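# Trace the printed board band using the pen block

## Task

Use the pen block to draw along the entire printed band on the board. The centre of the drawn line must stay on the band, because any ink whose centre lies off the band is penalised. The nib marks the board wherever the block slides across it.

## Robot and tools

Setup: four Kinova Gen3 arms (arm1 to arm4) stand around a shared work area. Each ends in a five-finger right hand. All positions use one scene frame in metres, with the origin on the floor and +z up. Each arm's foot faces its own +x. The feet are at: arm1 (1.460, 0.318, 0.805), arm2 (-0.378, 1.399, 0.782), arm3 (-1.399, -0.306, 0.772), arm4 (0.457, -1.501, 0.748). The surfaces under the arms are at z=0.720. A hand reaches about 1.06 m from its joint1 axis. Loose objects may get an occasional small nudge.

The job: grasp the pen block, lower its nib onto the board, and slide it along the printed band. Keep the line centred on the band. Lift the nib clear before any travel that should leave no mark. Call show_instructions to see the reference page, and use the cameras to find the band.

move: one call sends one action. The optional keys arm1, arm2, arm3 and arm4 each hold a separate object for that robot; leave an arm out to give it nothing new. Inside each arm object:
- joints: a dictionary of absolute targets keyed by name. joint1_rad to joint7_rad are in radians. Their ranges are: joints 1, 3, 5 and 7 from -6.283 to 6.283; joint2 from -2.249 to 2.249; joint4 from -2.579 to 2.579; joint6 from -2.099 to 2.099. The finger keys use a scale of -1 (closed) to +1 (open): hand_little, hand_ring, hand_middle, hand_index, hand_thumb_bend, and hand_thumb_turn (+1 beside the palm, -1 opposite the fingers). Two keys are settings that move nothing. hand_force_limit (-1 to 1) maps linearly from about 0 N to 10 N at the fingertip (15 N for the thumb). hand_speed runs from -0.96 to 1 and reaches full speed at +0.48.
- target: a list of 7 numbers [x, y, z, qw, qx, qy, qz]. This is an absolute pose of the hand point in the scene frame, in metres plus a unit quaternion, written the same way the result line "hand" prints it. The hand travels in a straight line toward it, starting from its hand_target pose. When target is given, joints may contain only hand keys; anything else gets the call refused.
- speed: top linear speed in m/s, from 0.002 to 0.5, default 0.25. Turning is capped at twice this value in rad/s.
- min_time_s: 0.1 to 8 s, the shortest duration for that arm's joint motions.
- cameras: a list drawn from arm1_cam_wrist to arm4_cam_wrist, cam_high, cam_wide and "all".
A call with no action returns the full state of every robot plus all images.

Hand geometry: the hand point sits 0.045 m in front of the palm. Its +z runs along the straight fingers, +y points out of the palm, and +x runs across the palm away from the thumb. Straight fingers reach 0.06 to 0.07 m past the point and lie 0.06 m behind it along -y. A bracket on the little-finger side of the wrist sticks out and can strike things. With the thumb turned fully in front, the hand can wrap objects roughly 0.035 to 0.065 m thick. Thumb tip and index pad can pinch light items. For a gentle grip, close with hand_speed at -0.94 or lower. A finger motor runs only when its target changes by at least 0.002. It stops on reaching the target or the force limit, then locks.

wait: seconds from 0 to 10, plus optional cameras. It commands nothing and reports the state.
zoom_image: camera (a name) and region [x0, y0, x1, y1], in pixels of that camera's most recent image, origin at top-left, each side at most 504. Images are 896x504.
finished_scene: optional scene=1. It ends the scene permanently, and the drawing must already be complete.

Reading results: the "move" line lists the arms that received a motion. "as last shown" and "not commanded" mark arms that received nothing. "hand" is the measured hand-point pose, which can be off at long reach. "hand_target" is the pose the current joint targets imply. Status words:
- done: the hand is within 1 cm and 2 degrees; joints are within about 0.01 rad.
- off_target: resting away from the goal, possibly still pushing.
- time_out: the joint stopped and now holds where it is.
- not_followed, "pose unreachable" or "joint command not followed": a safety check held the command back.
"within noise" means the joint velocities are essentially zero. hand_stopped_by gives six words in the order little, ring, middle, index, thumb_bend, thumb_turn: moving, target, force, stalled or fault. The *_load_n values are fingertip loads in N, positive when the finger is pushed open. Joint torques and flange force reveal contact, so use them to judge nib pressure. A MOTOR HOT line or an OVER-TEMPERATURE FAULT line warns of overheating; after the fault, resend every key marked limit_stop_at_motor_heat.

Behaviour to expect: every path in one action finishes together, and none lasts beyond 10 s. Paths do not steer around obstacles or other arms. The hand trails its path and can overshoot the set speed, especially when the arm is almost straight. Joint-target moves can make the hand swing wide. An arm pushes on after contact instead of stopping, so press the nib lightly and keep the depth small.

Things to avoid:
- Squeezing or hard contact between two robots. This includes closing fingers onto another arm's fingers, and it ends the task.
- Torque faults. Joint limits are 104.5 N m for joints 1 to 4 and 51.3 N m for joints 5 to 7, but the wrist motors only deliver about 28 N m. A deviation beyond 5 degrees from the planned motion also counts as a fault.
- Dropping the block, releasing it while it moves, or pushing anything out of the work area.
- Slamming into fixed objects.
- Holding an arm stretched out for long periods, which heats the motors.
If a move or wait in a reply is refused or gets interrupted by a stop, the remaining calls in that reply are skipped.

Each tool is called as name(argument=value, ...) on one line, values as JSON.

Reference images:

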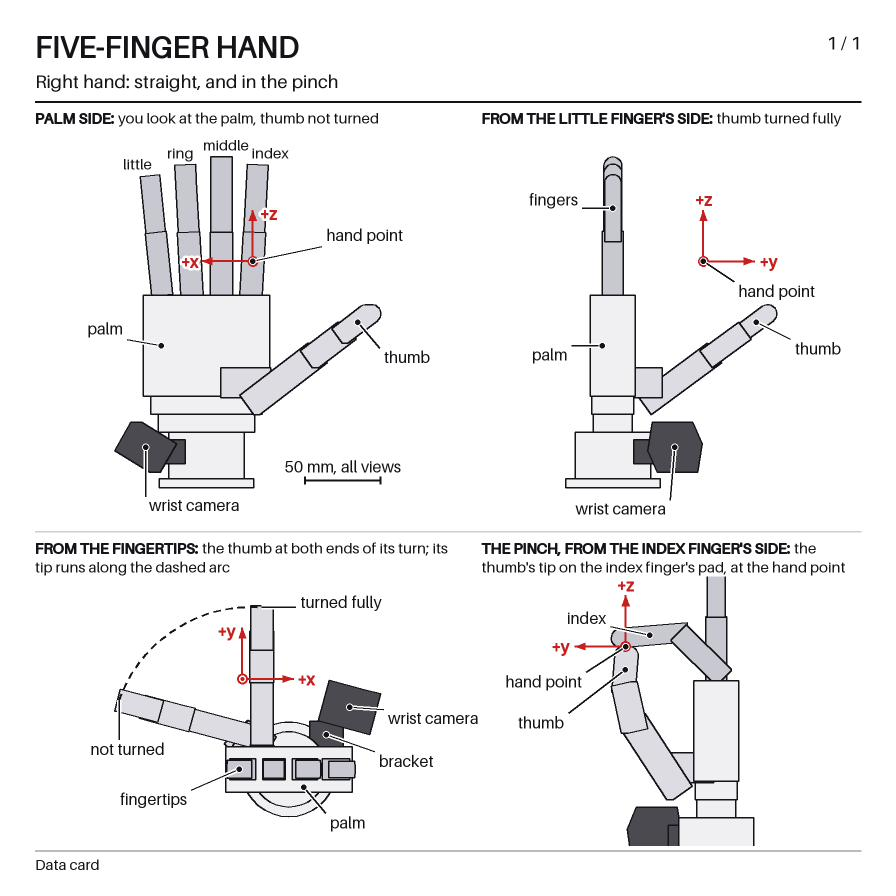

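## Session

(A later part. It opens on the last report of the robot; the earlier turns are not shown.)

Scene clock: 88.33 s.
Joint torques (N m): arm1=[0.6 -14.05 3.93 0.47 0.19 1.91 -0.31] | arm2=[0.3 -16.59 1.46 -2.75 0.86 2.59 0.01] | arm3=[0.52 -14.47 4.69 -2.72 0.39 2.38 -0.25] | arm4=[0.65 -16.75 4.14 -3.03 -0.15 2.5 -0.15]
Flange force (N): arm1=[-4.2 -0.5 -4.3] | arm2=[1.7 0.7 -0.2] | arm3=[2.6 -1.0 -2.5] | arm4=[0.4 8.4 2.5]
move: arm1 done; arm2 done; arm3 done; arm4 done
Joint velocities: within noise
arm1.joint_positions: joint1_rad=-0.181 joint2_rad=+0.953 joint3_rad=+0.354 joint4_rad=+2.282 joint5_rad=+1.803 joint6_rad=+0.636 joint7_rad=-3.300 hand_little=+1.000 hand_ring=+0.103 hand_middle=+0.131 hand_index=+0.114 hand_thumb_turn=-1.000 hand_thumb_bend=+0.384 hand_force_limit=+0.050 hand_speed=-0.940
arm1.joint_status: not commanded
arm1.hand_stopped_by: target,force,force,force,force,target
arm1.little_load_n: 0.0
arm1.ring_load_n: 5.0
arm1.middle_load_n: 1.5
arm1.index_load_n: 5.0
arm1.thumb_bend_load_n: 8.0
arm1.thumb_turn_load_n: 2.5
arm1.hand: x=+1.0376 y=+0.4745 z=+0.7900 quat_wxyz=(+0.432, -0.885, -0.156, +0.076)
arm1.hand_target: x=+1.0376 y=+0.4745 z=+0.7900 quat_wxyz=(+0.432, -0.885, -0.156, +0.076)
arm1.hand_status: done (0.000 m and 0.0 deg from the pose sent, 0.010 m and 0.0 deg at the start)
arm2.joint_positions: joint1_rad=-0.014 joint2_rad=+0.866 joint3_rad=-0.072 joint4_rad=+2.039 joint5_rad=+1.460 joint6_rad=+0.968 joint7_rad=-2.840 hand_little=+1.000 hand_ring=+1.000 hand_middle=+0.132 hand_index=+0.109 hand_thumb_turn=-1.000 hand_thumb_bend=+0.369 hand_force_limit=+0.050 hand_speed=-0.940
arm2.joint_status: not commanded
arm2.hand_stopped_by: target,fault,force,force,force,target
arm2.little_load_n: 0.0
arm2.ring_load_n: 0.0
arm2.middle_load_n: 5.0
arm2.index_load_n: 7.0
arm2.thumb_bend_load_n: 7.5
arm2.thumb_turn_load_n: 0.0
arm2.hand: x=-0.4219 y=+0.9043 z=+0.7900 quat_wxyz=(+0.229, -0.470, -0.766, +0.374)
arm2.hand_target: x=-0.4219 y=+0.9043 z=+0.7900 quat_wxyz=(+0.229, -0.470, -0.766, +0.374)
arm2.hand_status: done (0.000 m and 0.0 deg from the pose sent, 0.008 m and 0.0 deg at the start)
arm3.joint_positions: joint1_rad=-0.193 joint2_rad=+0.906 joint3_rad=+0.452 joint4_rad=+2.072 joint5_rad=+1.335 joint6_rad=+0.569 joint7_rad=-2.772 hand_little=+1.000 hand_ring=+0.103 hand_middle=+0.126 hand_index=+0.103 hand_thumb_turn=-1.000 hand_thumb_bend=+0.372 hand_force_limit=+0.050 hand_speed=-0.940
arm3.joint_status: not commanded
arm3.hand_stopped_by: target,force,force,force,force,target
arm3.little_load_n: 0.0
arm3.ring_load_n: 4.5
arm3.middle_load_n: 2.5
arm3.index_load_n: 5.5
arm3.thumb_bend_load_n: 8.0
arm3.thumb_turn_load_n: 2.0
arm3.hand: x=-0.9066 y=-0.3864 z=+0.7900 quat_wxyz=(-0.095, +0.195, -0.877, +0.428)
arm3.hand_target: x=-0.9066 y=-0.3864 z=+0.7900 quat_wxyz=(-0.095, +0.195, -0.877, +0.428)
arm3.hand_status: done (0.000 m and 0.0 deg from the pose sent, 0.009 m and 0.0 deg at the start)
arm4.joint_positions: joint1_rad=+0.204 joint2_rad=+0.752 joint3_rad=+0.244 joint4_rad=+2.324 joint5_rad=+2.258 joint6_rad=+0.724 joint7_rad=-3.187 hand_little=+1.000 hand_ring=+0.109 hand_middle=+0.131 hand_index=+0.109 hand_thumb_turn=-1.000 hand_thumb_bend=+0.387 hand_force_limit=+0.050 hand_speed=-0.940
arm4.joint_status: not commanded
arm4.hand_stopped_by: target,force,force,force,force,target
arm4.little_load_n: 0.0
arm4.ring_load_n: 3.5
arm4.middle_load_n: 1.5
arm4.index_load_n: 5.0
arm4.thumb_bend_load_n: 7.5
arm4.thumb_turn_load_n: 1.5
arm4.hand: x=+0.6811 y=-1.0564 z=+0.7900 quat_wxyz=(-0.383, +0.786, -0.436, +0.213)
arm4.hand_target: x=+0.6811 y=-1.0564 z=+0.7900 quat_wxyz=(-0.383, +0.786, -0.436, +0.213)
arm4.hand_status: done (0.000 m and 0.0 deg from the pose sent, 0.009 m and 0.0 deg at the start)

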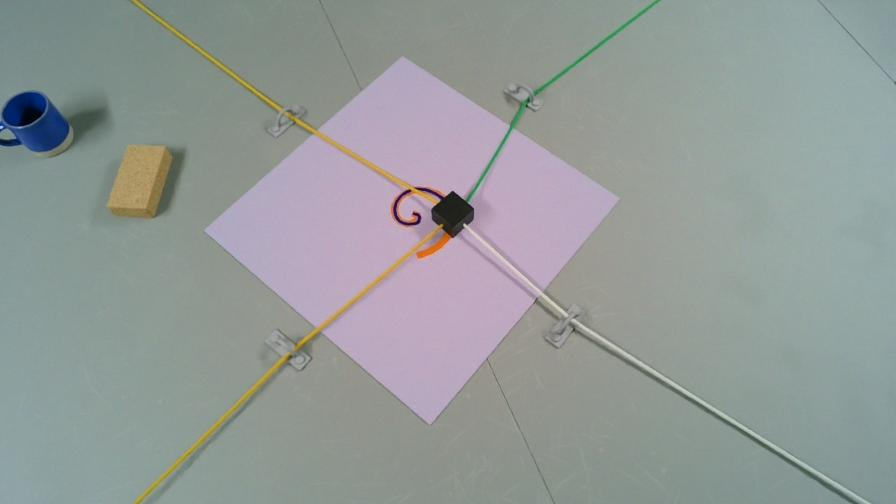

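move(arm1={"target":[1.0252,0.47,0.79,-0.4317,0.8851,0.156,-0.0761],"speed":0.03}, arm2={"target":[-0.4192,0.8989,0.79,-0.2291,0.4696,0.7663,-0.3738],"speed":0.03}, arm3={"target":[-0.9167,-0.3912,0.79,0.0949,-0.1945,0.8775,-0.428],"speed":0.03}, arm4={"target":[0.6851,-1.0628,0.79,-0.3834,0.7861,-0.4357,0.2125],"speed":0.03}, cameras=["cam_high"])

zoom_image(camera="cam_high", region=[390, 180, 480, 270])

Scene clock: 89.77 s.
Joint torques (N m): arm1=[0.73 -14.28 4.06 0.15 0.31 1.98 -0.34] | arm2=[0.29 -16.74 1.4 -2.82 0.83 2.57 -0.02] | arm3=[0.49 -14.08 4.74 -2.45 0.34 2.44 -0.26] | arm4=[0.63 -16.62 4.04 -2.9 -0.17 2.5 -0.1]
Flange force (N): arm1=[-4.8 -0.7 -5.0] | arm2=[1.6 0.6 0.0] | arm3=[2.0 -1.1 -2.8] | arm4=[0.4 8.5 2.5]
move: arm1 done; arm2 done; arm3 done; arm4 done
Joint velocities: within noise
arm1.joint_positions: joint1_rad=-0.195 joint2_rad=+0.954 joint3_rad=+0.368 joint4_rad=+2.242 joint5_rad=+1.742 joint6_rad=+0.616 joint7_rad=-3.232 hand_little=+1.000 hand_ring=+0.103 hand_middle=+0.131 hand_index=+0.114 hand_thumb_turn=-1.000 hand_thumb_bend=+0.384 hand_force_limit=+0.050 hand_speed=-0.940
arm1.joint_status: not commanded
arm1.hand_stopped_by: target,force,force,force,force,target
arm1.little_load_n: 0.0
arm1.ring_load_n: 5.0
arm1.middle_load_n: 1.5
arm1.index_load_n: 4.5
arm1.thumb_bend_load_n: 8.0
arm1.thumb_turn_load_n: 2.5
arm1.hand: x=+1.0252 y=+0.4700 z=+0.7900 quat_wxyz=(+0.432, -0.885, -0.156, +0.076)
arm1.hand_target: x=+1.0252 y=+0.4700 z=+0.7900 quat_wxyz=(+0.432, -0.885, -0.156, +0.076)
arm1.hand_status: done (0.000 m and 0.0 deg from the pose sent, 0.013 m and 0.0 deg at the start)
arm2.joint_positions: joint1_rad=-0.014 joint2_rad=+0.870 joint3_rad=-0.073 joint4_rad=+2.019 joint5_rad=+1.448 joint6_rad=+0.971 joint7_rad=-2.821 hand_little=+1.000 hand_ring=+1.000 hand_middle=+0.132 hand_index=+0.109 hand_thumb_turn=-1.000 hand_thumb_bend=+0.369 hand_force_limit=+0.050 hand_speed=-0.940
arm2.joint_status: not commanded
arm2.hand_stopped_by: target,fault,force,force,force,target
arm2.little_load_n: 0.0
arm2.ring_load_n: 0.0
arm2.middle_load_n: 5.0
arm2.index_load_n: 7.0
arm2.thumb_bend_load_n: 7.5
arm2.thumb_turn_load_n: 0.5
arm2.hand: x=-0.4192 y=+0.8989 z=+0.7900 quat_wxyz=(+0.229, -0.470, -0.766, +0.374)
arm2.hand_target: x=-0.4192 y=+0.8989 z=+0.7900 quat_wxyz=(+0.229, -0.470, -0.766, +0.374)
arm2.hand_status: done (0.000 m and 0.0 deg from the pose sent, 0.006 m and 0.0 deg at the start)
arm3.joint_positions: joint1_rad=-0.201 joint2_rad=+0.904 joint3_rad=+0.466 joint4_rad=+2.109 joint5_rad=+1.381 joint6_rad=+0.553 joint7_rad=-2.827 hand_little=+1.000 hand_ring=+0.103 hand_middle=+0.126 hand_index=+0.103 hand_thumb_turn=-1.000 hand_thumb_bend=+0.372 hand_force_limit=+0.050 hand_speed=-0.940
arm3.joint_status: not commanded
arm3.hand_stopped_by: target,force,force,force,force,target
arm3.little_load_n: 0.0
arm3.ring_load_n: 4.5
arm3.middle_load_n: 2.5
arm3.index_load_n: 5.5
arm3.thumb_bend_load_n: 8.0
arm3.thumb_turn_load_n: 2.0
arm3.hand: x=-0.9167 y=-0.3912 z=+0.7900 quat_wxyz=(-0.095, +0.194, -0.877, +0.428)
arm3.hand_target: x=-0.9167 y=-0.3912 z=+0.7900 quat_wxyz=(-0.095, +0.194, -0.877, +0.428)
arm3.hand_status: done (0.000 m and 0.0 deg from the pose sent, 0.011 m and 0.0 deg at the start)
arm4.joint_positions: joint1_rad=+0.223 joint2_rad=+0.750 joint3_rad=+0.238 joint4_rad=+2.342 joint5_rad=+2.287 joint6_rad=+0.739 joint7_rad=-3.205 hand_little=+1.000 hand_ring=+0.109 hand_middle=+0.131 hand_index=+0.109 hand_thumb_turn=-1.000 hand_thumb_bend=+0.387 hand_force_limit=+0.050 hand_speed=-0.940
arm4.joint_status: not commanded
arm4.hand_stopped_by: target,force,force,force,force,target
arm4.little_load_n: 0.0
arm4.ring_load_n: 3.5
arm4.middle_load_n: 1.5
arm4.index_load_n: 5.0
arm4.thumb_bend_load_n: 7.0
arm4.thumb_turn_load_n: 1.5
arm4.hand: x=+0.6851 y=-1.0628 z=+0.7900 quat_wxyz=(-0.383, +0.786, -0.436, +0.213)
arm4.hand_target: x=+0.6851 y=-1.0628 z=+0.7900 quat_wxyz=(-0.383, +0.786, -0.436, +0.213)
arm4.hand_status: done (0.000 m and 0.0 deg from the pose sent, 0.008 m and 0.0 deg at the start)

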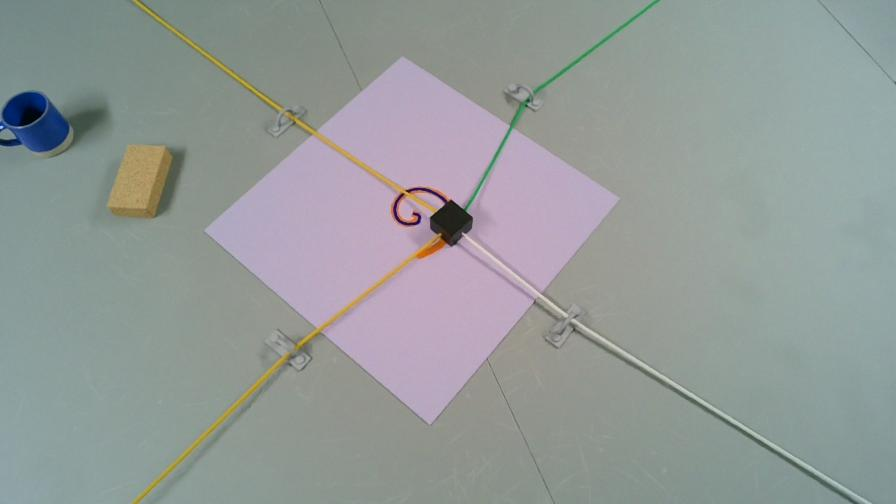

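Scaled by 5.600 from the camera's image (finer frame: 1280x720).

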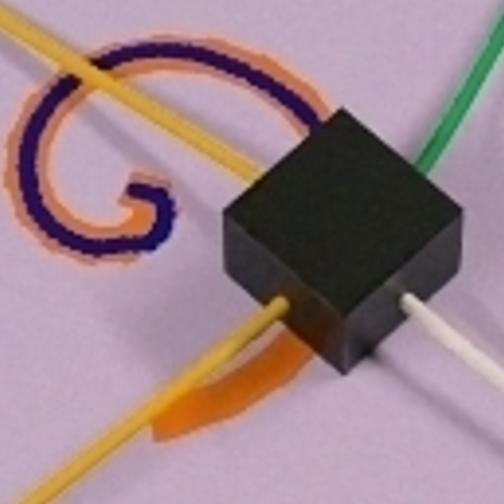

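move(arm1={"target":[1.0095,0.4643,0.79,-0.4317,0.8851,0.156,-0.0761],"speed":0.03}, arm2={"target":[-0.4174,0.8955,0.79,-0.2291,0.4696,0.7663,-0.3738],"speed":0.03}, arm3={"target":[-0.9311,-0.3979,0.79,0.0949,-0.1945,0.8775,-0.428],"speed":0.03}, arm4={"target":[0.6873,-1.0664,0.79,-0.3834,0.7861,-0.4357,0.2125],"speed":0.03}, cameras=["cam_high"])

zoom_image(camera="cam_high", region=[390, 190, 480, 280])

Scene clock: 98.97 s.
Joint torques (N m): arm1=[0.71 -14.65 4.2 -0.25 0.4 1.95 -0.31] | arm2=[0.29 -16.8 1.48 -2.86 1.08 2.54 0.02] | arm3=[0.62 -13.53 4.66 -1.93 0.18 2.48 -0.23] | arm4=[0.64 -16.51 4.01 -2.9 -0.18 2.49 -0.13]
Flange force (N): arm1=[-4.4 -0.6 -4.7] | arm2=[1.2 0.6 -0.7] | arm3=[1.7 -1.2 -3.0] | arm4=[0.4 8.5 2.2]
move: arm1 done; arm2 done; arm3 done; arm4 done
Joint velocities: within noise
arm1.joint_positions: joint1_rad=-0.209 joint2_rad=+0.958 joint3_rad=+0.380 joint4_rad=+2.190 joint5_rad=+1.662 joint6_rad=+0.599 joint7_rad=-3.143 hand_little=+1.000 hand_ring=+0.103 hand_middle=+0.131 hand_index=+0.114 hand_thumb_turn=-1.000 hand_thumb_bend=+0.384 hand_force_limit=+0.050 hand_speed=-0.940
arm1.joint_status: not commanded
arm1.hand_stopped_by: target,force,force,force,force,target
arm1.little_load_n: 0.0
arm1.ring_load_n: 5.0
arm1.middle_load_n: 1.5
arm1.index_load_n: 5.0
arm1.thumb_bend_load_n: 7.5
arm1.thumb_turn_load_n: 2.5
arm1.hand: x=+1.0095 y=+0.4643 z=+0.7900 quat_wxyz=(+0.432, -0.885, -0.156, +0.076)
arm1.hand_target: x=+1.0095 y=+0.4643 z=+0.7900 quat_wxyz=(+0.432, -0.885, -0.156, +0.076)
arm1.hand_status: done (0.000 m and 0.0 deg from the pose sent, 0.017 m and 0.0 deg at the start)
arm2.joint_positions: joint1_rad=-0.015 joint2_rad=+0.873 joint3_rad=-0.074 joint4_rad=+2.006 joint5_rad=+1.441 joint6_rad=+0.973 joint7_rad=-2.809 hand_little=+1.000 hand_ring=+1.000 hand_middle=+0.132 hand_index=+0.109 hand_thumb_turn=-1.000 hand_thumb_bend=+0.369 hand_force_limit=+0.050 hand_speed=-0.940
arm2.joint_status: not commanded
arm2.hand_stopped_by: target,fault,force,force,force,target
arm2.little_load_n: 0.0
arm2.ring_load_n: 0.0
arm2.middle_load_n: 5.0
arm2.index_load_n: 7.0
arm2.thumb_bend_load_n: 7.5
arm2.thumb_turn_load_n: 0.5
arm2.hand: x=-0.4174 y=+0.8955 z=+0.7900 quat_wxyz=(+0.229, -0.470, -0.766, +0.374)
arm2.hand_target: x=-0.4174 y=+0.8955 z=+0.7900 quat_wxyz=(+0.229, -0.470, -0.766, +0.374)
arm2.hand_status: done (0.000 m and 0.0 deg from the pose sent, 0.004 m and 0.0 deg at the start)
arm3.joint_positions: joint1_rad=-0.210 joint2_rad=+0.901 joint3_rad=+0.481 joint4_rad=+2.161 joint5_rad=+1.455 joint6_rad=+0.535 joint7_rad=-2.912 hand_little=+1.000 hand_ring=+0.103 hand_middle=+0.126 hand_index=+0.103 hand_thumb_turn=-1.000 hand_thumb_bend=+0.372 hand_force_limit=+0.050 hand_speed=-0.940
arm3.joint_status: not commanded
arm3.hand_stopped_by: target,force,force,force,force,target
arm3.little_load_n: 0.0
arm3.ring_load_n: 4.5
arm3.middle_load_n: 2.5
arm3.index_load_n: 5.5
arm3.thumb_bend_load_n: 7.5
arm3.thumb_turn_load_n: 2.0
arm3.hand: x=-0.9311 y=-0.3979 z=+0.7900 quat_wxyz=(-0.095, +0.195, -0.877, +0.428)
arm3.hand_target: x=-0.9311 y=-0.3979 z=+0.7900 quat_wxyz=(-0.095, +0.195, -0.877, +0.428)
arm3.hand_status: done (0.000 m and 0.0 deg from the pose sent, 0.016 m and 0.0 deg at the start)
arm4.joint_positions: joint1_rad=+0.234 joint2_rad=+0.748 joint3_rad=+0.235 joint4_rad=+2.352 joint5_rad=+2.302 joint6_rad=+0.747 joint7_rad=-3.215 hand_little=+1.000 hand_ring=+0.109 hand_middle=+0.131 hand_index=+0.109 hand_thumb_turn=-1.000 hand_thumb_bend=+0.387 hand_force_limit=+0.050 hand_speed=-0.940
arm4.joint_status: not commanded
arm4.hand_stopped_by: target,force,force,force,force,target
arm4.little_load_n: 0.0
arm4.ring_load_n: 3.5
arm4.middle_load_n: 1.5
arm4.index_load_n: 4.5
arm4.thumb_bend_load_n: 7.5
arm4.thumb_turn_load_n: 2.0
arm4.hand: x=+0.6873 y=-1.0664 z=+0.7900 quat_wxyz=(-0.383, +0.786, -0.436, +0.213)
arm4.hand_target: x=+0.6873 y=-1.0664 z=+0.7900 quat_wxyz=(-0.383, +0.786, -0.436, +0.213)
arm4.hand_status: done (0.000 m and 0.0 deg from the pose sent, 0.004 m and 0.0 deg at the start)

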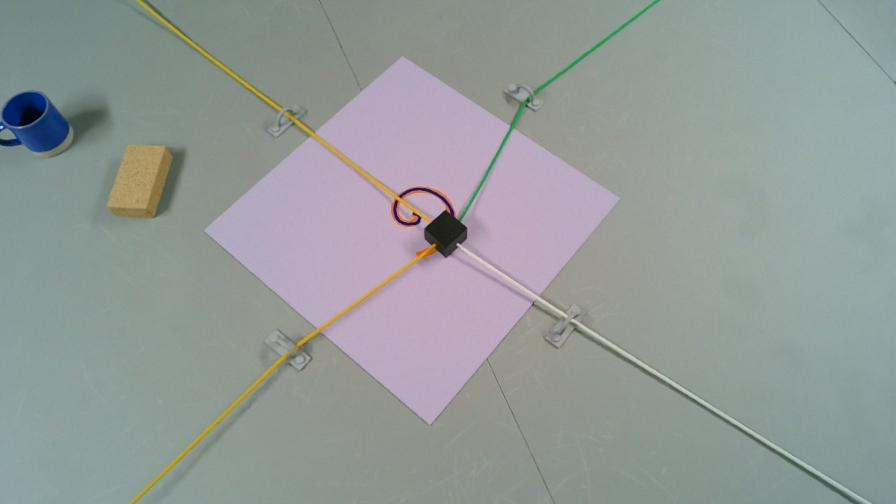

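Scaled by 5.600 from the camera's image (finer frame: 1280x720).

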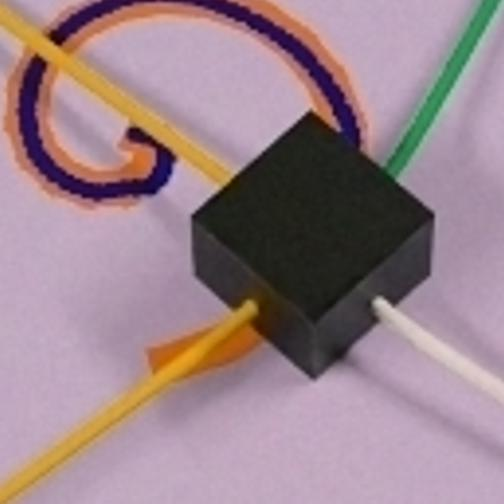

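move(arm1={"target":[0.9962,0.4594,0.79,-0.4317,0.8851,0.156,-0.0761],"speed":0.03}, arm2={"target":[-0.4161,0.8929,0.79,-0.2291,0.4696,0.7663,-0.3738],"speed":0.03}, arm3={"target":[-0.9431,-0.4035,0.79,0.0949,-0.1945,0.8775,-0.428],"speed":0.03}, arm4={"target":[0.6872,-1.0663,0.79,-0.3834,0.7861,-0.4357,0.2125],"speed":0.03}, cameras=["cam_high"])

zoom_image(camera="cam_high", region=[380, 195, 470, 285])

Scene clock: 100.73 s.
Joint torques (N m): arm1=[0.66 -15.06 4.3 -0.6 0.5 1.93 -0.32] | arm2=[0.25 -16.87 1.47 -2.97 0.94 2.55 -0.03] | arm3=[0.51 -13.15 4.61 -1.73 0.1 2.49 -0.25] | arm4=[0.61 -16.55 4.03 -2.88 -0.16 2.47 -0.11]
Flange force (N): arm1=[-4.3 -0.6 -4.5] | arm2=[1.6 0.4 -0.3] | arm3=[1.4 -1.5 -3.3] | arm4=[0.5 8.7 2.4]
move: arm1 done; arm2 done; arm3 done; arm4 done
Joint velocities: within noise
arm1.joint_positions: joint1_rad=-0.215 joint2_rad=+0.961 joint3_rad=+0.384 joint4_rad=+2.145 joint5_rad=+1.594 joint6_rad=+0.593 joint7_rad=-3.065 hand_little=+1.000 hand_ring=+0.103 hand_middle=+0.131 hand_index=+0.114 hand_thumb_turn=-1.000 hand_thumb_bend=+0.384 hand_force_limit=+0.050 hand_speed=-0.940
arm1.joint_status: not commanded
arm1.hand_stopped_by: target,force,force,force,force,target
arm1.little_load_n: 0.0
arm1.ring_load_n: 5.0
arm1.middle_load_n: 1.5
arm1.index_load_n: 4.5
arm1.thumb_bend_load_n: 8.0
arm1.thumb_turn_load_n: 2.0
arm1.hand: x=+0.9962 y=+0.4594 z=+0.7900 quat_wxyz=(+0.432, -0.885, -0.156, +0.076)
arm1.hand_target: x=+0.9962 y=+0.4594 z=+0.7900 quat_wxyz=(+0.432, -0.885, -0.156, +0.076)
arm1.hand_status: done (0.000 m and 0.0 deg from the pose sent, 0.014 m and 0.0 deg at the start)
arm2.joint_positions: joint1_rad=-0.015 joint2_rad=+0.875 joint3_rad=-0.075 joint4_rad=+1.996 joint5_rad=+1.436 joint6_rad=+0.975 joint7_rad=-2.800 hand_little=+1.000 hand_ring=+1.000 hand_middle=+0.132 hand_index=+0.109 hand_thumb_turn=-1.000 hand_thumb_bend=+0.369 hand_force_limit=+0.050 hand_speed=-0.940
arm2.joint_status: not commanded
arm2.hand_stopped_by: target,fault,force,force,force,target
arm2.little_load_n: 0.0
arm2.ring_load_n: 0.0
arm2.middle_load_n: 5.0
arm2.index_load_n: 7.0
arm2.thumb_bend_load_n: 7.5
arm2.thumb_turn_load_n: 0.5
arm2.hand: x=-0.4161 y=+0.8929 z=+0.7900 quat_wxyz=(+0.229, -0.470, -0.766, +0.374)
arm2.hand_target: x=-0.4161 y=+0.8929 z=+0.7900 quat_wxyz=(+0.229, -0.470, -0.766, +0.374)
arm2.hand_status: done (0.000 m and 0.0 deg from the pose sent, 0.003 m and 0.0 deg at the start)
arm3.joint_positions: joint1_rad=-0.213 joint2_rad=+0.898 joint3_rad=+0.488 joint4_rad=+2.203 joint5_rad=+1.522 joint6_rad=+0.527 joint7_rad=-2.988 hand_little=+1.000 hand_ring=+0.103 hand_middle=+0.126 hand_index=+0.103 hand_thumb_turn=-1.000 hand_thumb_bend=+0.372 hand_force_limit=+0.050 hand_speed=-0.940
arm3.joint_status: not commanded
arm3.hand_stopped_by: target,force,force,force,force,target
arm3.little_load_n: 0.0
arm3.ring_load_n: 4.5
arm3.middle_load_n: 2.5
arm3.index_load_n: 5.5
arm3.thumb_bend_load_n: 7.5
arm3.thumb_turn_load_n: 2.0
arm3.hand: x=-0.9431 y=-0.4035 z=+0.7900 quat_wxyz=(-0.095, +0.195, -0.877, +0.428)
arm3.hand_target: x=-0.9431 y=-0.4035 z=+0.7900 quat_wxyz=(-0.095, +0.195, -0.877, +0.428)
arm3.hand_status: done (0.000 m and 0.0 deg from the pose sent, 0.013 m and 0.0 deg at the start)
arm4.joint_positions: joint1_rad=+0.234 joint2_rad=+0.748 joint3_rad=+0.235 joint4_rad=+2.351 joint5_rad=+2.302 joint6_rad=+0.747 joint7_rad=-3.214 hand_little=+1.000 hand_ring=+0.109 hand_middle=+0.131 hand_index=+0.109 hand_thumb_turn=-1.000 hand_thumb_bend=+0.387 hand_force_limit=+0.050 hand_speed=-0.940
arm4.joint_status: not commanded
arm4.hand_stopped_by: target,force,force,force,force,target
arm4.little_load_n: 0.0
arm4.ring_load_n: 3.5
arm4.middle_load_n: 2.0
arm4.index_load_n: 5.0
arm4.thumb_bend_load_n: 7.5
arm4.thumb_turn_load_n: 2.0
arm4.hand: x=+0.6872 y=-1.0663 z=+0.7900 quat_wxyz=(-0.383, +0.786, -0.436, +0.213)
arm4.hand_target: x=+0.6872 y=-1.0663 z=+0.7900 quat_wxyz=(-0.383, +0.786, -0.436, +0.213)
arm4.hand_status: done (0.000 m and 0.0 deg from the pose sent, 0.000 m and 0.0 deg at the start)

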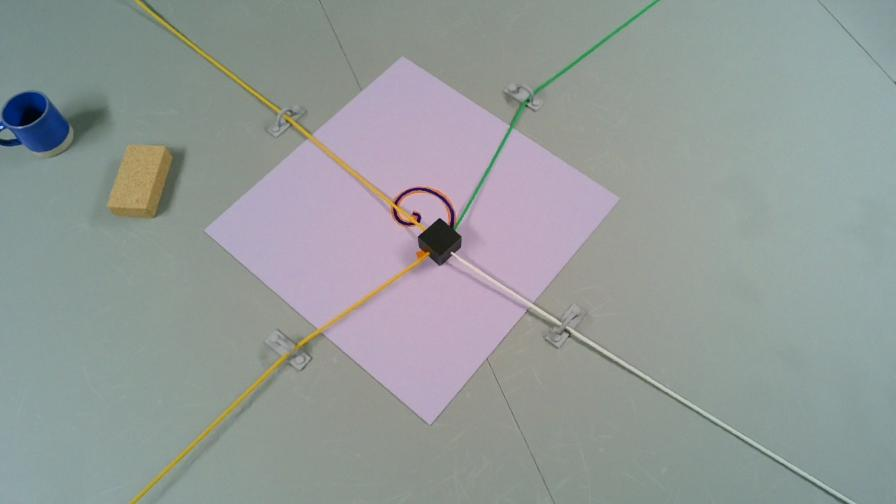

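Scaled by 5.600 from the camera's image (finer frame: 1280x720).

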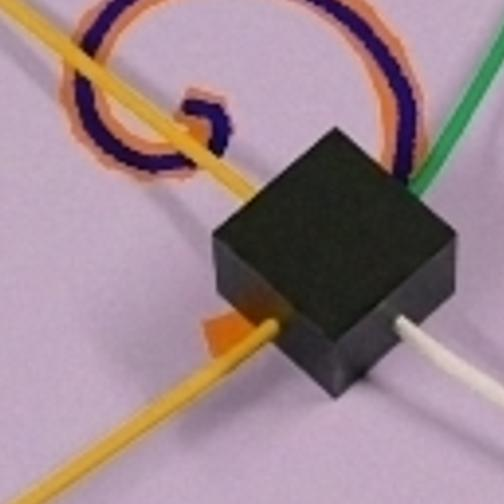

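move(arm1={"target":[0.9816,0.4541,0.79,-0.4317,0.8851,0.156,-0.0761],"speed":0.03}, arm2={"target":[-0.4193,0.899,0.79,-0.2291,0.4696,0.7663,-0.3738],"speed":0.03}, arm3={"target":[-0.9582,-0.4105,0.79,0.0949,-0.1945,0.8775,-0.428],"speed":0.03}, arm4={"target":[0.6817,-1.0574,0.79,-0.3834,0.7861,-0.4357,0.2125],"speed":0.03}, cameras=["cam_high"])

zoom_image(camera="cam_high", region=[380, 195, 470, 285])

Scene clock: 102.77 s.
Joint torques (N m): arm1=[0.61 -15.44 4.38 -0.93 0.59 1.91 -0.35] | arm2=[0.28 -16.64 1.51 -2.75 0.87 2.58 -0.01] | arm3=[0.55 -12.77 4.5 -1.37 0.03 2.43 -0.26] | arm4=[0.42 -16.78 3.9 -3.25 -0.02 2.47 -0.14]
Flange force (N): arm1=[-4.2 -0.8 -4.3] | arm2=[1.4 0.4 -0.3] | arm3=[0.8 -1.5 -3.8] | arm4=[0.9 8.4 2.3]
move: arm1 done; arm2 done; arm3 done; arm4 done
Joint velocities: within noise
arm1.joint_positions: joint1_rad=-0.216 joint2_rad=+0.964 joint3_rad=+0.382 joint4_rad=+2.095 joint5_rad=+1.521 joint6_rad=+0.594 joint7_rad=-2.981 hand_little=+1.000 hand_ring=+0.103 hand_middle=+0.131 hand_index=+0.114 hand_thumb_turn=-1.000 hand_thumb_bend=+0.384 hand_force_limit=+0.050 hand_speed=-0.940
arm1.joint_status: not commanded
arm1.hand_stopped_by: target,force,force,force,force,target
arm1.little_load_n: 0.0
arm1.ring_load_n: 5.0
arm1.middle_load_n: 2.0
arm1.index_load_n: 5.0
arm1.thumb_bend_load_n: 7.5
arm1.thumb_turn_load_n: 2.5
arm1.hand: x=+0.9816 y=+0.4541 z=+0.7900 quat_wxyz=(+0.432, -0.885, -0.156, +0.076)
arm1.hand_target: x=+0.9816 y=+0.4541 z=+0.7900 quat_wxyz=(+0.432, -0.885, -0.156, +0.076)
arm1.hand_status: done (0.000 m and 0.0 deg from the pose sent, 0.016 m and 0.0 deg at the start)
arm2.joint_positions: joint1_rad=-0.014 joint2_rad=+0.870 joint3_rad=-0.073 joint4_rad=+2.019 joint5_rad=+1.449 joint6_rad=+0.971 joint7_rad=-2.821 hand_little=+1.000 hand_ring=+1.000 hand_middle=+0.132 hand_index=+0.109 hand_thumb_turn=-1.000 hand_thumb_bend=+0.369 hand_force_limit=+0.050 hand_speed=-0.940
arm2.joint_status: not commanded
arm2.hand_stopped_by: target,fault,force,force,force,target
arm2.little_load_n: 0.0
arm2.ring_load_n: 0.0
arm2.middle_load_n: 5.0
arm2.index_load_n: 7.0
arm2.thumb_bend_load_n: 7.5
arm2.thumb_turn_load_n: 0.5
arm2.hand: x=-0.4193 y=+0.8990 z=+0.7900 quat_wxyz=(+0.229, -0.470, -0.766, +0.374)
arm2.hand_target: x=-0.4193 y=+0.8990 z=+0.7900 quat_wxyz=(+0.229, -0.470, -0.766, +0.374)
arm2.hand_status: done (0.000 m and 0.0 deg from the pose sent, 0.007 m and 0.0 deg at the start)
arm3.joint_positions: joint1_rad=-0.210 joint2_rad=+0.894 joint3_rad=+0.488 joint4_rad=+2.256 joint5_rad=+1.613 joint6_rad=+0.529 joint7_rad=-3.087 hand_little=+1.000 hand_ring=+0.103 hand_middle=+0.126 hand_index=+0.103 hand_thumb_turn=-1.000 hand_thumb_bend=+0.372 hand_force_limit=+0.050 hand_speed=-0.940
arm3.joint_status: not commanded
arm3.hand_stopped_by: target,force,force,force,force,target
arm3.little_load_n: 0.0
arm3.ring_load_n: 4.5
arm3.middle_load_n: 2.5
arm3.index_load_n: 5.5
arm3.thumb_bend_load_n: 8.0
arm3.thumb_turn_load_n: 2.0
arm3.hand: x=-0.9582 y=-0.4105 z=+0.7900 quat_wxyz=(-0.095, +0.195, -0.877, +0.428)
arm3.hand_target: x=-0.9582 y=-0.4105 z=+0.7900 quat_wxyz=(-0.095, +0.195, -0.877, +0.428)
arm3.hand_status: done (0.000 m and 0.0 deg from the pose sent, 0.017 m and 0.0 deg at the start)
arm4.joint_positions: joint1_rad=+0.207 joint2_rad=+0.752 joint3_rad=+0.243 joint4_rad=+2.327 joint5_rad=+2.262 joint6_rad=+0.727 joint7_rad=-3.190 hand_little=+1.000 hand_ring=+0.109 hand_middle=+0.131 hand_index=+0.109 hand_thumb_turn=-1.000 hand_thumb_bend=+0.387 hand_force_limit=+0.050 hand_speed=-0.940
arm4.joint_status: not commanded
arm4.hand_stopped_by: target,force,force,force,force,target
arm4.little_load_n: 0.0
arm4.ring_load_n: 3.0
arm4.middle_load_n: 1.5
arm4.index_load_n: 4.5
arm4.thumb_bend_load_n: 7.5
arm4.thumb_turn_load_n: 1.5
arm4.hand: x=+0.6817 y=-1.0574 z=+0.7900 quat_wxyz=(-0.383, +0.786, -0.436, +0.213)
arm4.hand_target: x=+0.6817 y=-1.0574 z=+0.7900 quat_wxyz=(-0.383, +0.786, -0.436, +0.213)
arm4.hand_status: done (0.000 m and 0.0 deg from the pose sent, 0.010 m and 0.0 deg at the start)

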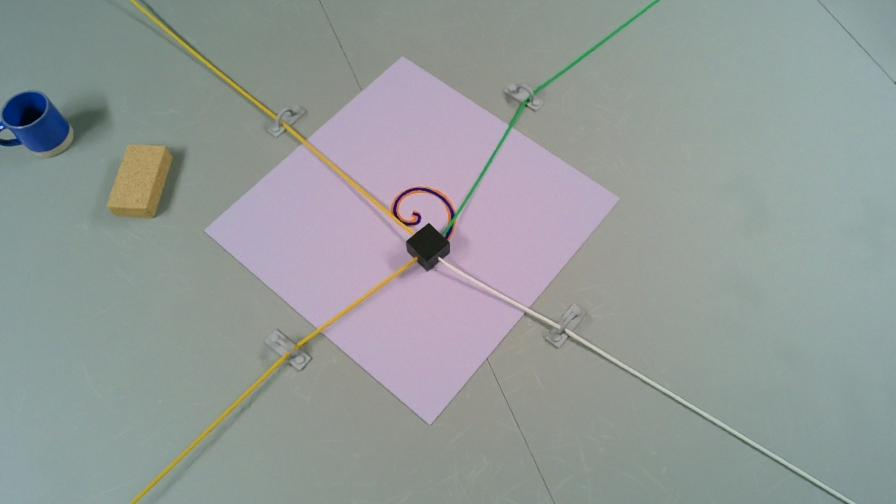

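Scaled by 5.600 from the camera's image (finer frame: 1280x720).

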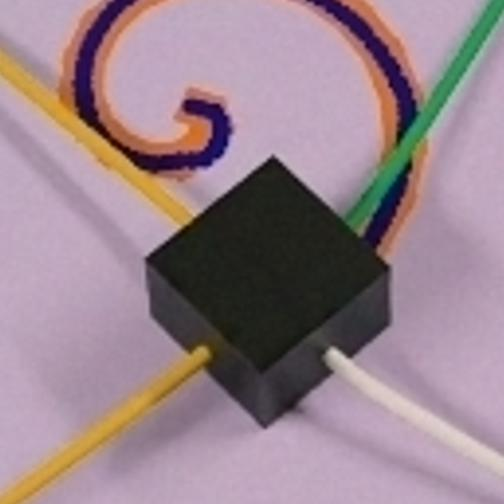

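move(arm1={"target":[0.971,0.4503,0.79,-0.4317,0.8851,0.156,-0.0761],"speed":0.03}, arm2={"target":[-0.422,0.9044,0.79,-0.2291,0.4696,0.7663,-0.3738],"speed":0.03}, arm3={"target":[-0.9708,-0.4164,0.79,0.0949,-0.1945,0.8775,-0.428],"speed":0.03}, arm4={"target":[0.6764,-1.0489,0.79,-0.3834,0.7861,-0.4357,0.2125],"speed":0.03}, cameras=["cam_high"])

zoom_image(camera="cam_high", region=[380, 195, 470, 285])

Scene clock: 104.27 s.
Joint torques (N m): arm1=[0.66 -15.68 4.42 -1.26 0.66 1.92 -0.27] | arm2=[0.32 -16.51 1.52 -2.54 0.8 2.59 0.05] | arm3=[0.56 -12.46 4.36 -1.01 -0.07 2.44 -0.23] | arm4=[0.47 -16.99 3.95 -3.4 -0.04 2.48 -0.17]
Flange force (N): arm1=[-3.3 -0.6 -4.1] | arm2=[1.3 0.7 -0.1] | arm3=[0.6 -1.5 -3.9] | arm4=[0.9 8.2 2.4]
move: arm1 done; arm2 done; arm3 done; arm4 done
Joint velocities: within noise
arm1.joint_positions: joint1_rad=-0.214 joint2_rad=+0.967 joint3_rad=+0.376 joint4_rad=+2.059 joint5_rad=+1.471 joint6_rad=+0.601 joint7_rad=-2.923 hand_little=+1.000 hand_ring=+0.103 hand_middle=+0.131 hand_index=+0.114 hand_thumb_turn=-1.000 hand_thumb_bend=+0.384 hand_force_limit=+0.050 hand_speed=-0.940
arm1.joint_status: not commanded
arm1.hand_stopped_by: target,force,force,force,force,target
arm1.little_load_n: 0.0
arm1.ring_load_n: 5.0
arm1.middle_load_n: 2.0
arm1.index_load_n: 4.5
arm1.thumb_bend_load_n: 7.5
arm1.thumb_turn_load_n: 2.5
arm1.hand: x=+0.9710 y=+0.4503 z=+0.7900 quat_wxyz=(+0.432, -0.885, -0.156, +0.076)
arm1.hand_target: x=+0.9710 y=+0.4503 z=+0.7900 quat_wxyz=(+0.432, -0.885, -0.156, +0.076)
arm1.hand_status: done (0.000 m and 0.0 deg from the pose sent, 0.011 m and 0.0 deg at the start)
arm2.joint_positions: joint1_rad=-0.014 joint2_rad=+0.866 joint3_rad=-0.072 joint4_rad=+2.039 joint5_rad=+1.460 joint6_rad=+0.968 joint7_rad=-2.841 hand_little=+1.000 hand_ring=+1.000 hand_middle=+0.132 hand_index=+0.109 hand_thumb_turn=-1.000 hand_thumb_bend=+0.369 hand_force_limit=+0.050 hand_speed=-0.940
arm2.joint_status: not commanded
arm2.hand_stopped_by: target,fault,force,force,force,target
arm2.little_load_n: 0.0
arm2.ring_load_n: 0.0
arm2.middle_load_n: 5.0
arm2.index_load_n: 7.0
arm2.thumb_bend_load_n: 7.5
arm2.thumb_turn_load_n: 0.5
arm2.hand: x=-0.4220 y=+0.9044 z=+0.7900 quat_wxyz=(+0.229, -0.470, -0.766, +0.374)
arm2.hand_target: x=-0.4220 y=+0.9044 z=+0.7900 quat_wxyz=(+0.229, -0.470, -0.766, +0.374)
arm2.hand_status: done (0.000 m and 0.0 deg from the pose sent, 0.006 m and 0.0 deg at the start)
arm3.joint_positions: joint1_rad=-0.200 joint2_rad=+0.889 joint3_rad=+0.478 joint4_rad=+2.300 joint5_rad=+1.689 joint6_rad=+0.541 joint7_rad=-3.170 hand_little=+1.000 hand_ring=+0.103 hand_middle=+0.126 hand_index=+0.103 hand_thumb_turn=-1.000 hand_thumb_bend=+0.372 hand_force_limit=+0.050 hand_speed=-0.940
arm3.joint_status: not commanded
arm3.hand_stopped_by: target,force,force,force,force,target
arm3.little_load_n: 0.0
arm3.ring_load_n: 4.5
arm3.middle_load_n: 2.5
arm3.index_load_n: 5.0
arm3.thumb_bend_load_n: 8.0
arm3.thumb_turn_load_n: 2.0
arm3.hand: x=-0.9708 y=-0.4164 z=+0.7900 quat_wxyz=(-0.095, +0.194, -0.877, +0.428)
arm3.hand_target: x=-0.9708 y=-0.4164 z=+0.7900 quat_wxyz=(-0.095, +0.194, -0.877, +0.428)
arm3.hand_status: done (0.000 m and 0.0 deg from the pose sent, 0.014 m and 0.0 deg at the start)
arm4.joint_positions: joint1_rad=+0.182 joint2_rad=+0.755 joint3_rad=+0.251 joint4_rad=+2.303 joint5_rad=+2.224 joint6_rad=+0.708 joint7_rad=-3.165 hand_little=+1.000 hand_ring=+0.109 hand_middle=+0.131 hand_index=+0.109 hand_thumb_turn=-1.000 hand_thumb_bend=+0.387 hand_force_limit=+0.050 hand_speed=-0.940
arm4.joint_status: not commanded
arm4.hand_stopped_by: target,force,force,force,force,target
arm4.little_load_n: 0.0
arm4.ring_load_n: 3.5
arm4.middle_load_n: 1.5
arm4.index_load_n: 4.5
arm4.thumb_bend_load_n: 7.5
arm4.thumb_turn_load_n: 1.5
arm4.hand: x=+0.6764 y=-1.0489 z=+0.7900 quat_wxyz=(-0.383, +0.786, -0.436, +0.213)
arm4.hand_target: x=+0.6764 y=-1.0489 z=+0.7900 quat_wxyz=(-0.383, +0.786, -0.436, +0.213)
arm4.hand_status: done (0.000 m and 0.0 deg from the pose sent, 0.010 m and 0.0 deg at the start)

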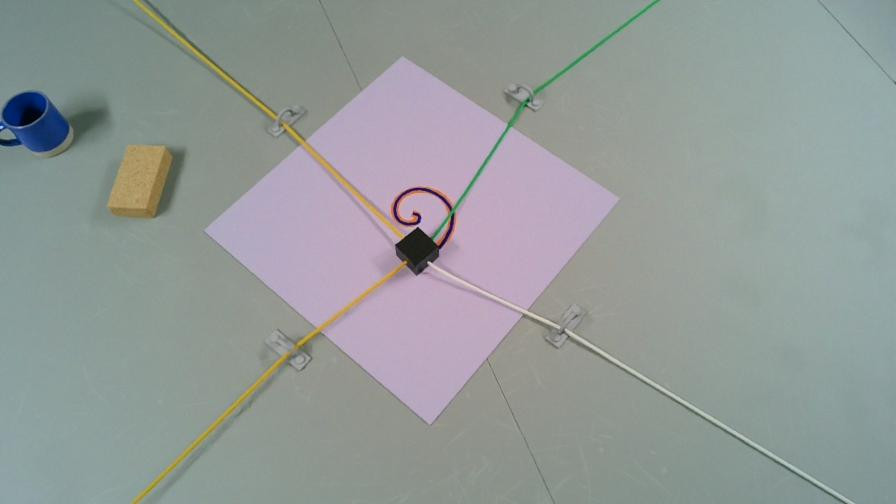

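Scaled by 5.600 from the camera's image (finer frame: 1280x720).

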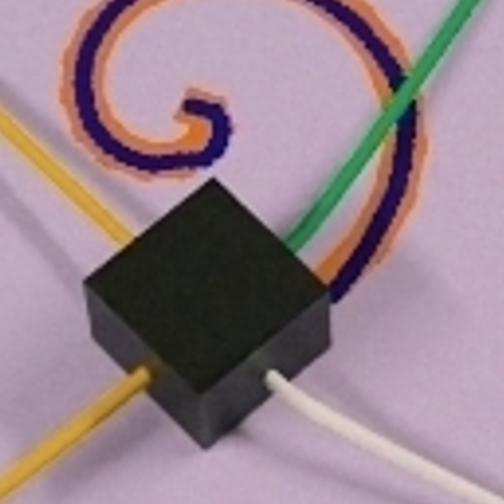

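zoom_image(camera="cam_high", region=[388, 183, 464, 250])

zoom_image(camera="cam_high", region=[404, 204, 428, 228])

Scaled by 6.632 from the camera's image (finer frame: 1280x720).

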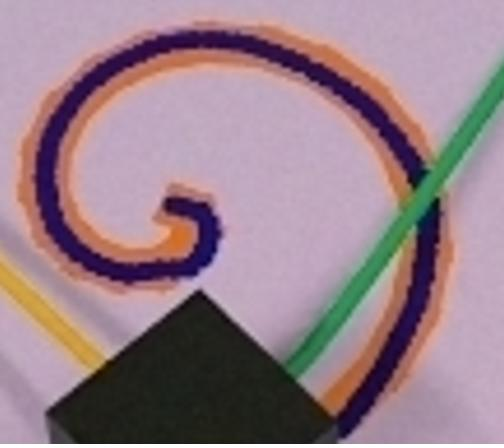

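Scaled by 21.000 from the camera's image (finer frame: 1280x720).

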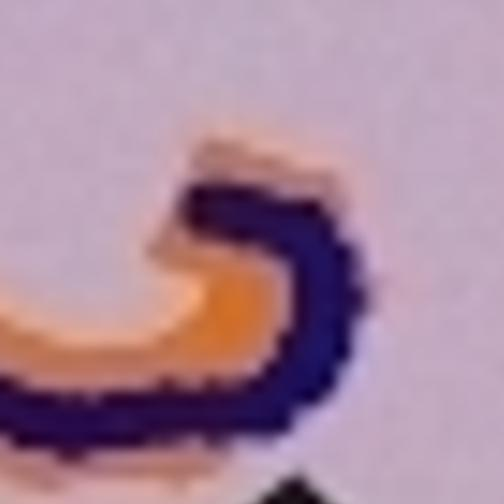

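move(arm1={"target":[0.9616,0.4469,0.757,-0.4317,0.8851,0.156,-0.0761],"speed":0.05}, arm2={"target":[-0.4175,0.8955,0.757,-0.2291,0.4696,0.7663,-0.3738],"speed":0.05}, arm3={"target":[-0.9617,-0.4122,0.757,0.0949,-0.1945,0.8775,-0.428],"speed":0.05}, arm4={"target":[0.6711,-1.0404,0.757,-0.3834,0.7861,-0.4357,0.2125],"speed":0.05}, cameras=["all"])

zoom_image(camera="cam_high", region=[380, 195, 470, 285])

Scene clock: 107.60 s.
Joint torques (N m): arm1=[0.63 -16.43 4.61 -0.86 0.62 1.93 -0.33] | arm2=[0.21 -17.24 1.61 -2.36 0.79 2.59 0] | arm3=[0.35 -13.5 4.45 -0.99 -0.15 2.43 -0.31] | arm4=[0.32 -17.83 4.03 -2.78 -0.1 2.45 -0.14]
Flange force (N): arm1=[-3.9 -0.4 -3.8] | arm2=[1.5 0.4 -0.4] | arm3=[1.5 -1.7 -3.7] | arm4=[1.7 8.0 1.8]
move: arm1 done; arm2 done; arm3 done; arm4 done
Joint velocities: within noise
arm1.joint_positions: joint1_rad=-0.207 joint2_rad=+1.057 joint3_rad=+0.362 joint4_rad=+2.006 joint5_rad=+1.490 joint6_rad=+0.595 joint7_rad=-2.981 hand_little=+1.000 hand_ring=+0.103 hand_middle=+0.131 hand_index=+0.114 hand_thumb_turn=-1.000 hand_thumb_bend=+0.384 hand_force_limit=+0.050 hand_speed=-0.940
arm1.joint_status: not commanded
arm1.hand_stopped_by: target,force,force,force,force,target
arm1.little_load_n: 0.0
arm1.ring_load_n: 5.0
arm1.middle_load_n: 1.5
arm1.index_load_n: 5.0
arm1.thumb_bend_load_n: 7.5
arm1.thumb_turn_load_n: 2.5
arm1.hand: x=+0.9616 y=+0.4469 z=+0.7570 quat_wxyz=(+0.432, -0.885, -0.156, +0.076)
arm1.hand_target: x=+0.9616 y=+0.4469 z=+0.7570 quat_wxyz=(+0.432, -0.885, -0.156, +0.076)
arm1.hand_status: done (0.000 m and 0.0 deg from the pose sent, 0.034 m and 0.0 deg at the start)
arm2.joint_positions: joint1_rad=-0.019 joint2_rad=+0.957 joint3_rad=-0.067 joint4_rad=+1.993 joint5_rad=+1.493 joint6_rad=+0.963 joint7_rad=-2.894 hand_little=+1.000 hand_ring=+1.000 hand_middle=+0.132 hand_index=+0.109 hand_thumb_turn=-1.000 hand_thumb_bend=+0.369 hand_force_limit=+0.050 hand_speed=-0.940
arm2.joint_status: not commanded
arm2.hand_stopped_by: target,fault,force,force,force,target
arm2.little_load_n: 0.0
arm2.ring_load_n: 0.0
arm2.middle_load_n: 5.0
arm2.index_load_n: 7.0
arm2.thumb_bend_load_n: 7.0
arm2.thumb_turn_load_n: 0.5
arm2.hand: x=-0.4175 y=+0.8955 z=+0.7570 quat_wxyz=(+0.229, -0.470, -0.766, +0.374)
arm2.hand_target: x=-0.4175 y=+0.8955 z=+0.7570 quat_wxyz=(+0.229, -0.470, -0.766, +0.374)
arm2.hand_status: done (0.000 m and 0.0 deg from the pose sent, 0.034 m and 0.0 deg at the start)
arm3.joint_positions: joint1_rad=-0.177 joint2_rad=+0.985 joint3_rad=+0.435 joint4_rad=+2.255 joint5_rad=+1.731 joint6_rad=+0.553 joint7_rad=-3.264 hand_little=+1.000 hand_ring=+0.103 hand_middle=+0.126 hand_index=+0.103 hand_thumb_turn=-1.000 hand_thumb_bend=+0.372 hand_force_limit=+0.050 hand_speed=-0.940
arm3.joint_status: not commanded
arm3.hand_stopped_by: target,force,force,force,force,target
arm3.little_load_n: 0.0
arm3.ring_load_n: 5.0
arm3.middle_load_n: 3.0
arm3.index_load_n: 5.5
arm3.thumb_bend_load_n: 8.0
arm3.thumb_turn_load_n: 2.0
arm3.hand: x=-0.9617 y=-0.4122 z=+0.7570 quat_wxyz=(-0.095, +0.195, -0.877, +0.428)
arm3.hand_target: x=-0.9617 y=-0.4122 z=+0.7570 quat_wxyz=(-0.095, +0.195, -0.877, +0.428)
arm3.hand_status: done (0.000 m and 0.0 deg from the pose sent, 0.034 m and 0.0 deg at the start)
arm4.joint_positions: joint1_rad=+0.191 joint2_rad=+0.857 joint3_rad=+0.213 joint4_rad=+2.273 joint5_rad=+2.243 joint6_rad=+0.762 joint7_rad=-3.237 hand_little=+1.000 hand_ring=+0.109 hand_middle=+0.131 hand_index=+0.109 hand_thumb_turn=-1.000 hand_thumb_bend=+0.387 hand_force_limit=+0.050 hand_speed=-0.940
arm4.joint_status: not commanded
arm4.hand_stopped_by: target,force,force,force,force,target
arm4.little_load_n: 0.0
arm4.ring_load_n: 3.5
arm4.middle_load_n: 2.0
arm4.index_load_n: 5.0
arm4.thumb_bend_load_n: 7.5
arm4.thumb_turn_load_n: 1.0
arm4.hand: x=+0.6711 y=-1.0404 z=+0.7570 quat_wxyz=(-0.383, +0.786, -0.436, +0.213)
arm4.hand_target: x=+0.6711 y=-1.0404 z=+0.7570 quat_wxyz=(-0.383, +0.786, -0.436, +0.213)
arm4.hand_status: done (0.000 m and 0.0 deg from the pose sent, 0.034 m and 0.0 deg at the start)
pictures: arm1_cam_wrist, arm2_cam_wrist, arm3_cam_wrist, arm4_cam_wrist, cam_high, cam_wide

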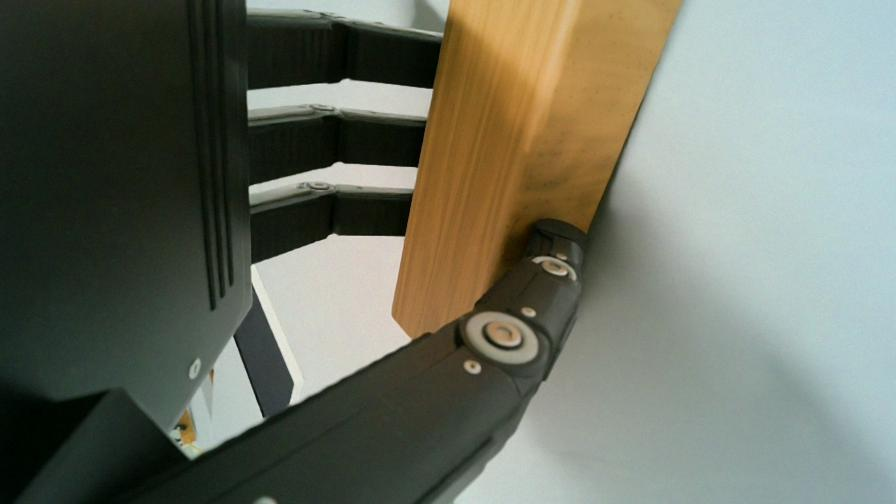

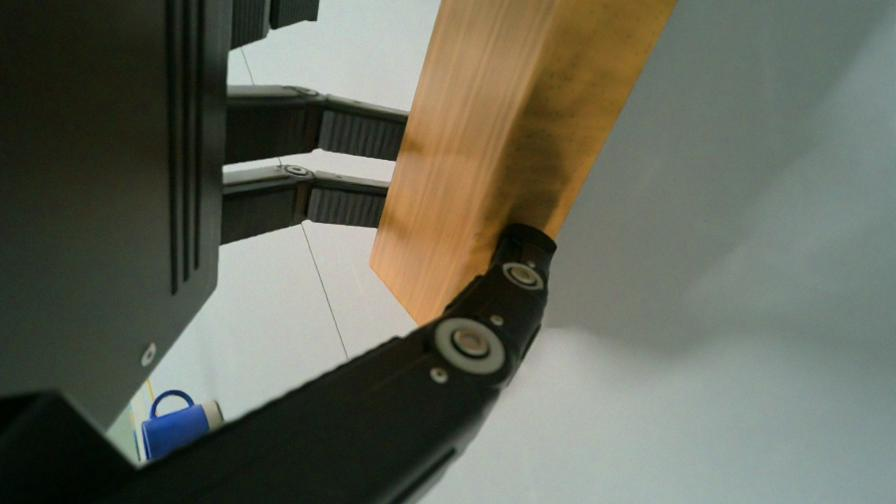

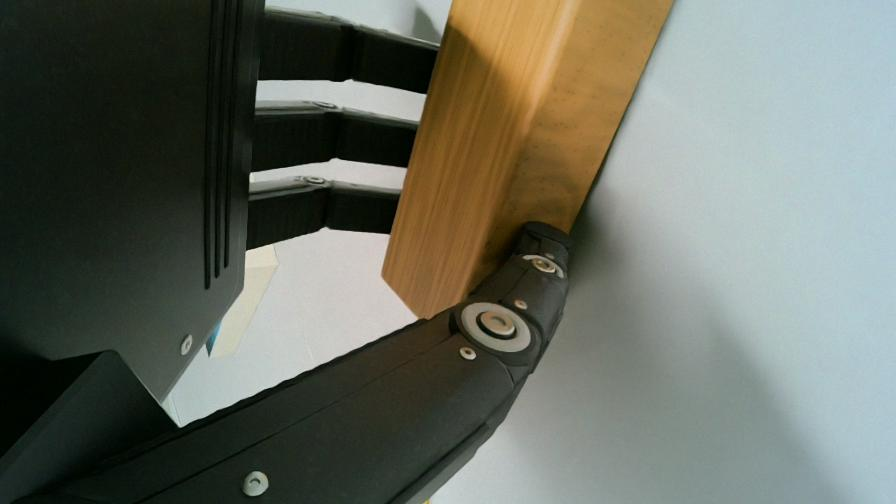

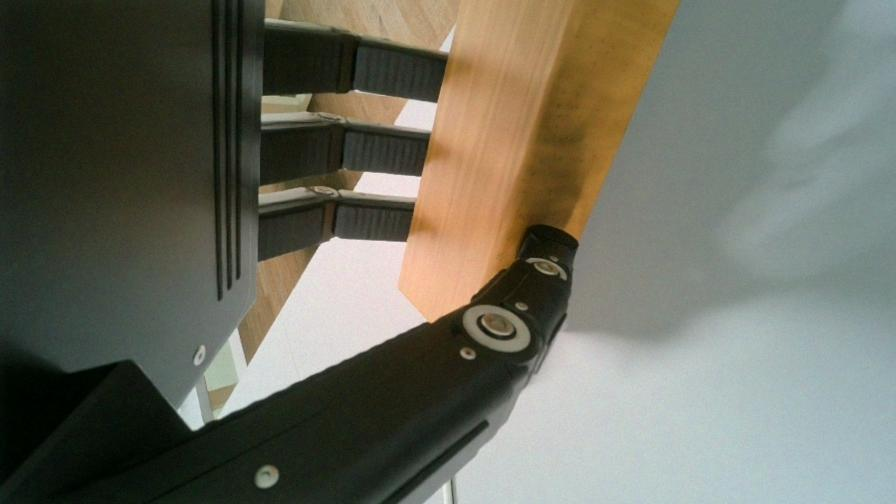

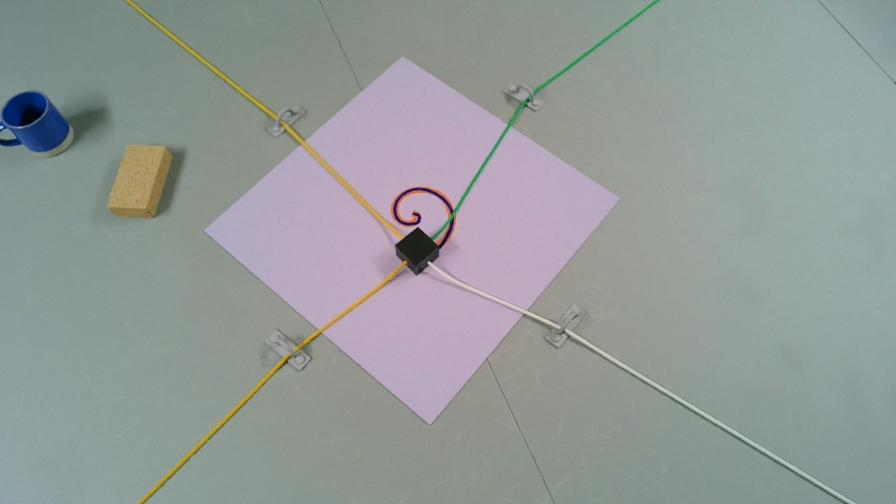

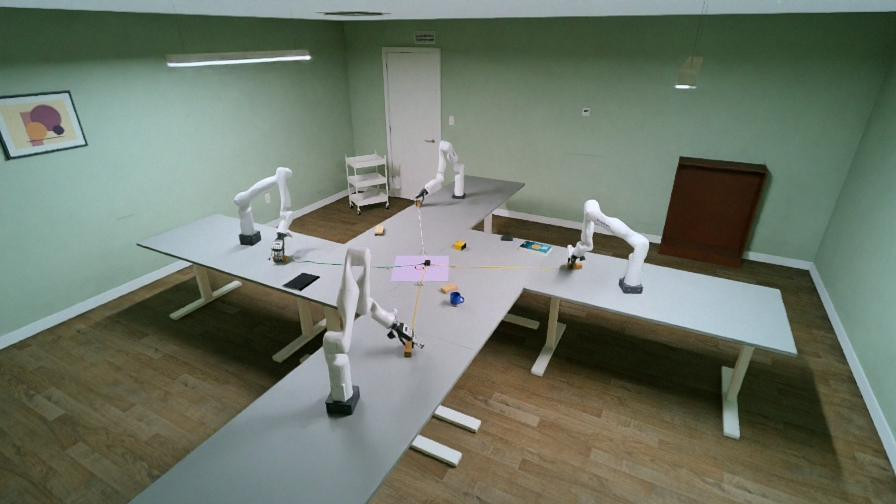

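Scaled by 5.600 from the camera's image (finer frame: 1280x720).

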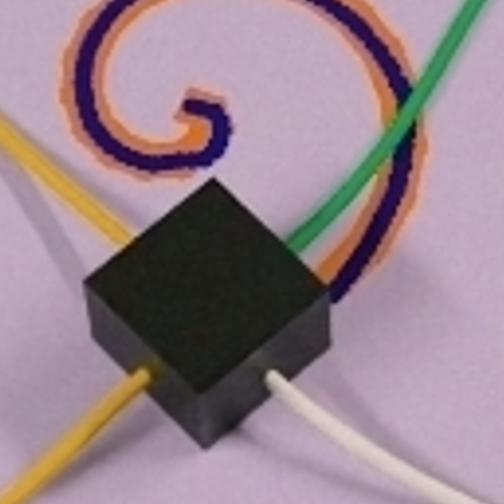

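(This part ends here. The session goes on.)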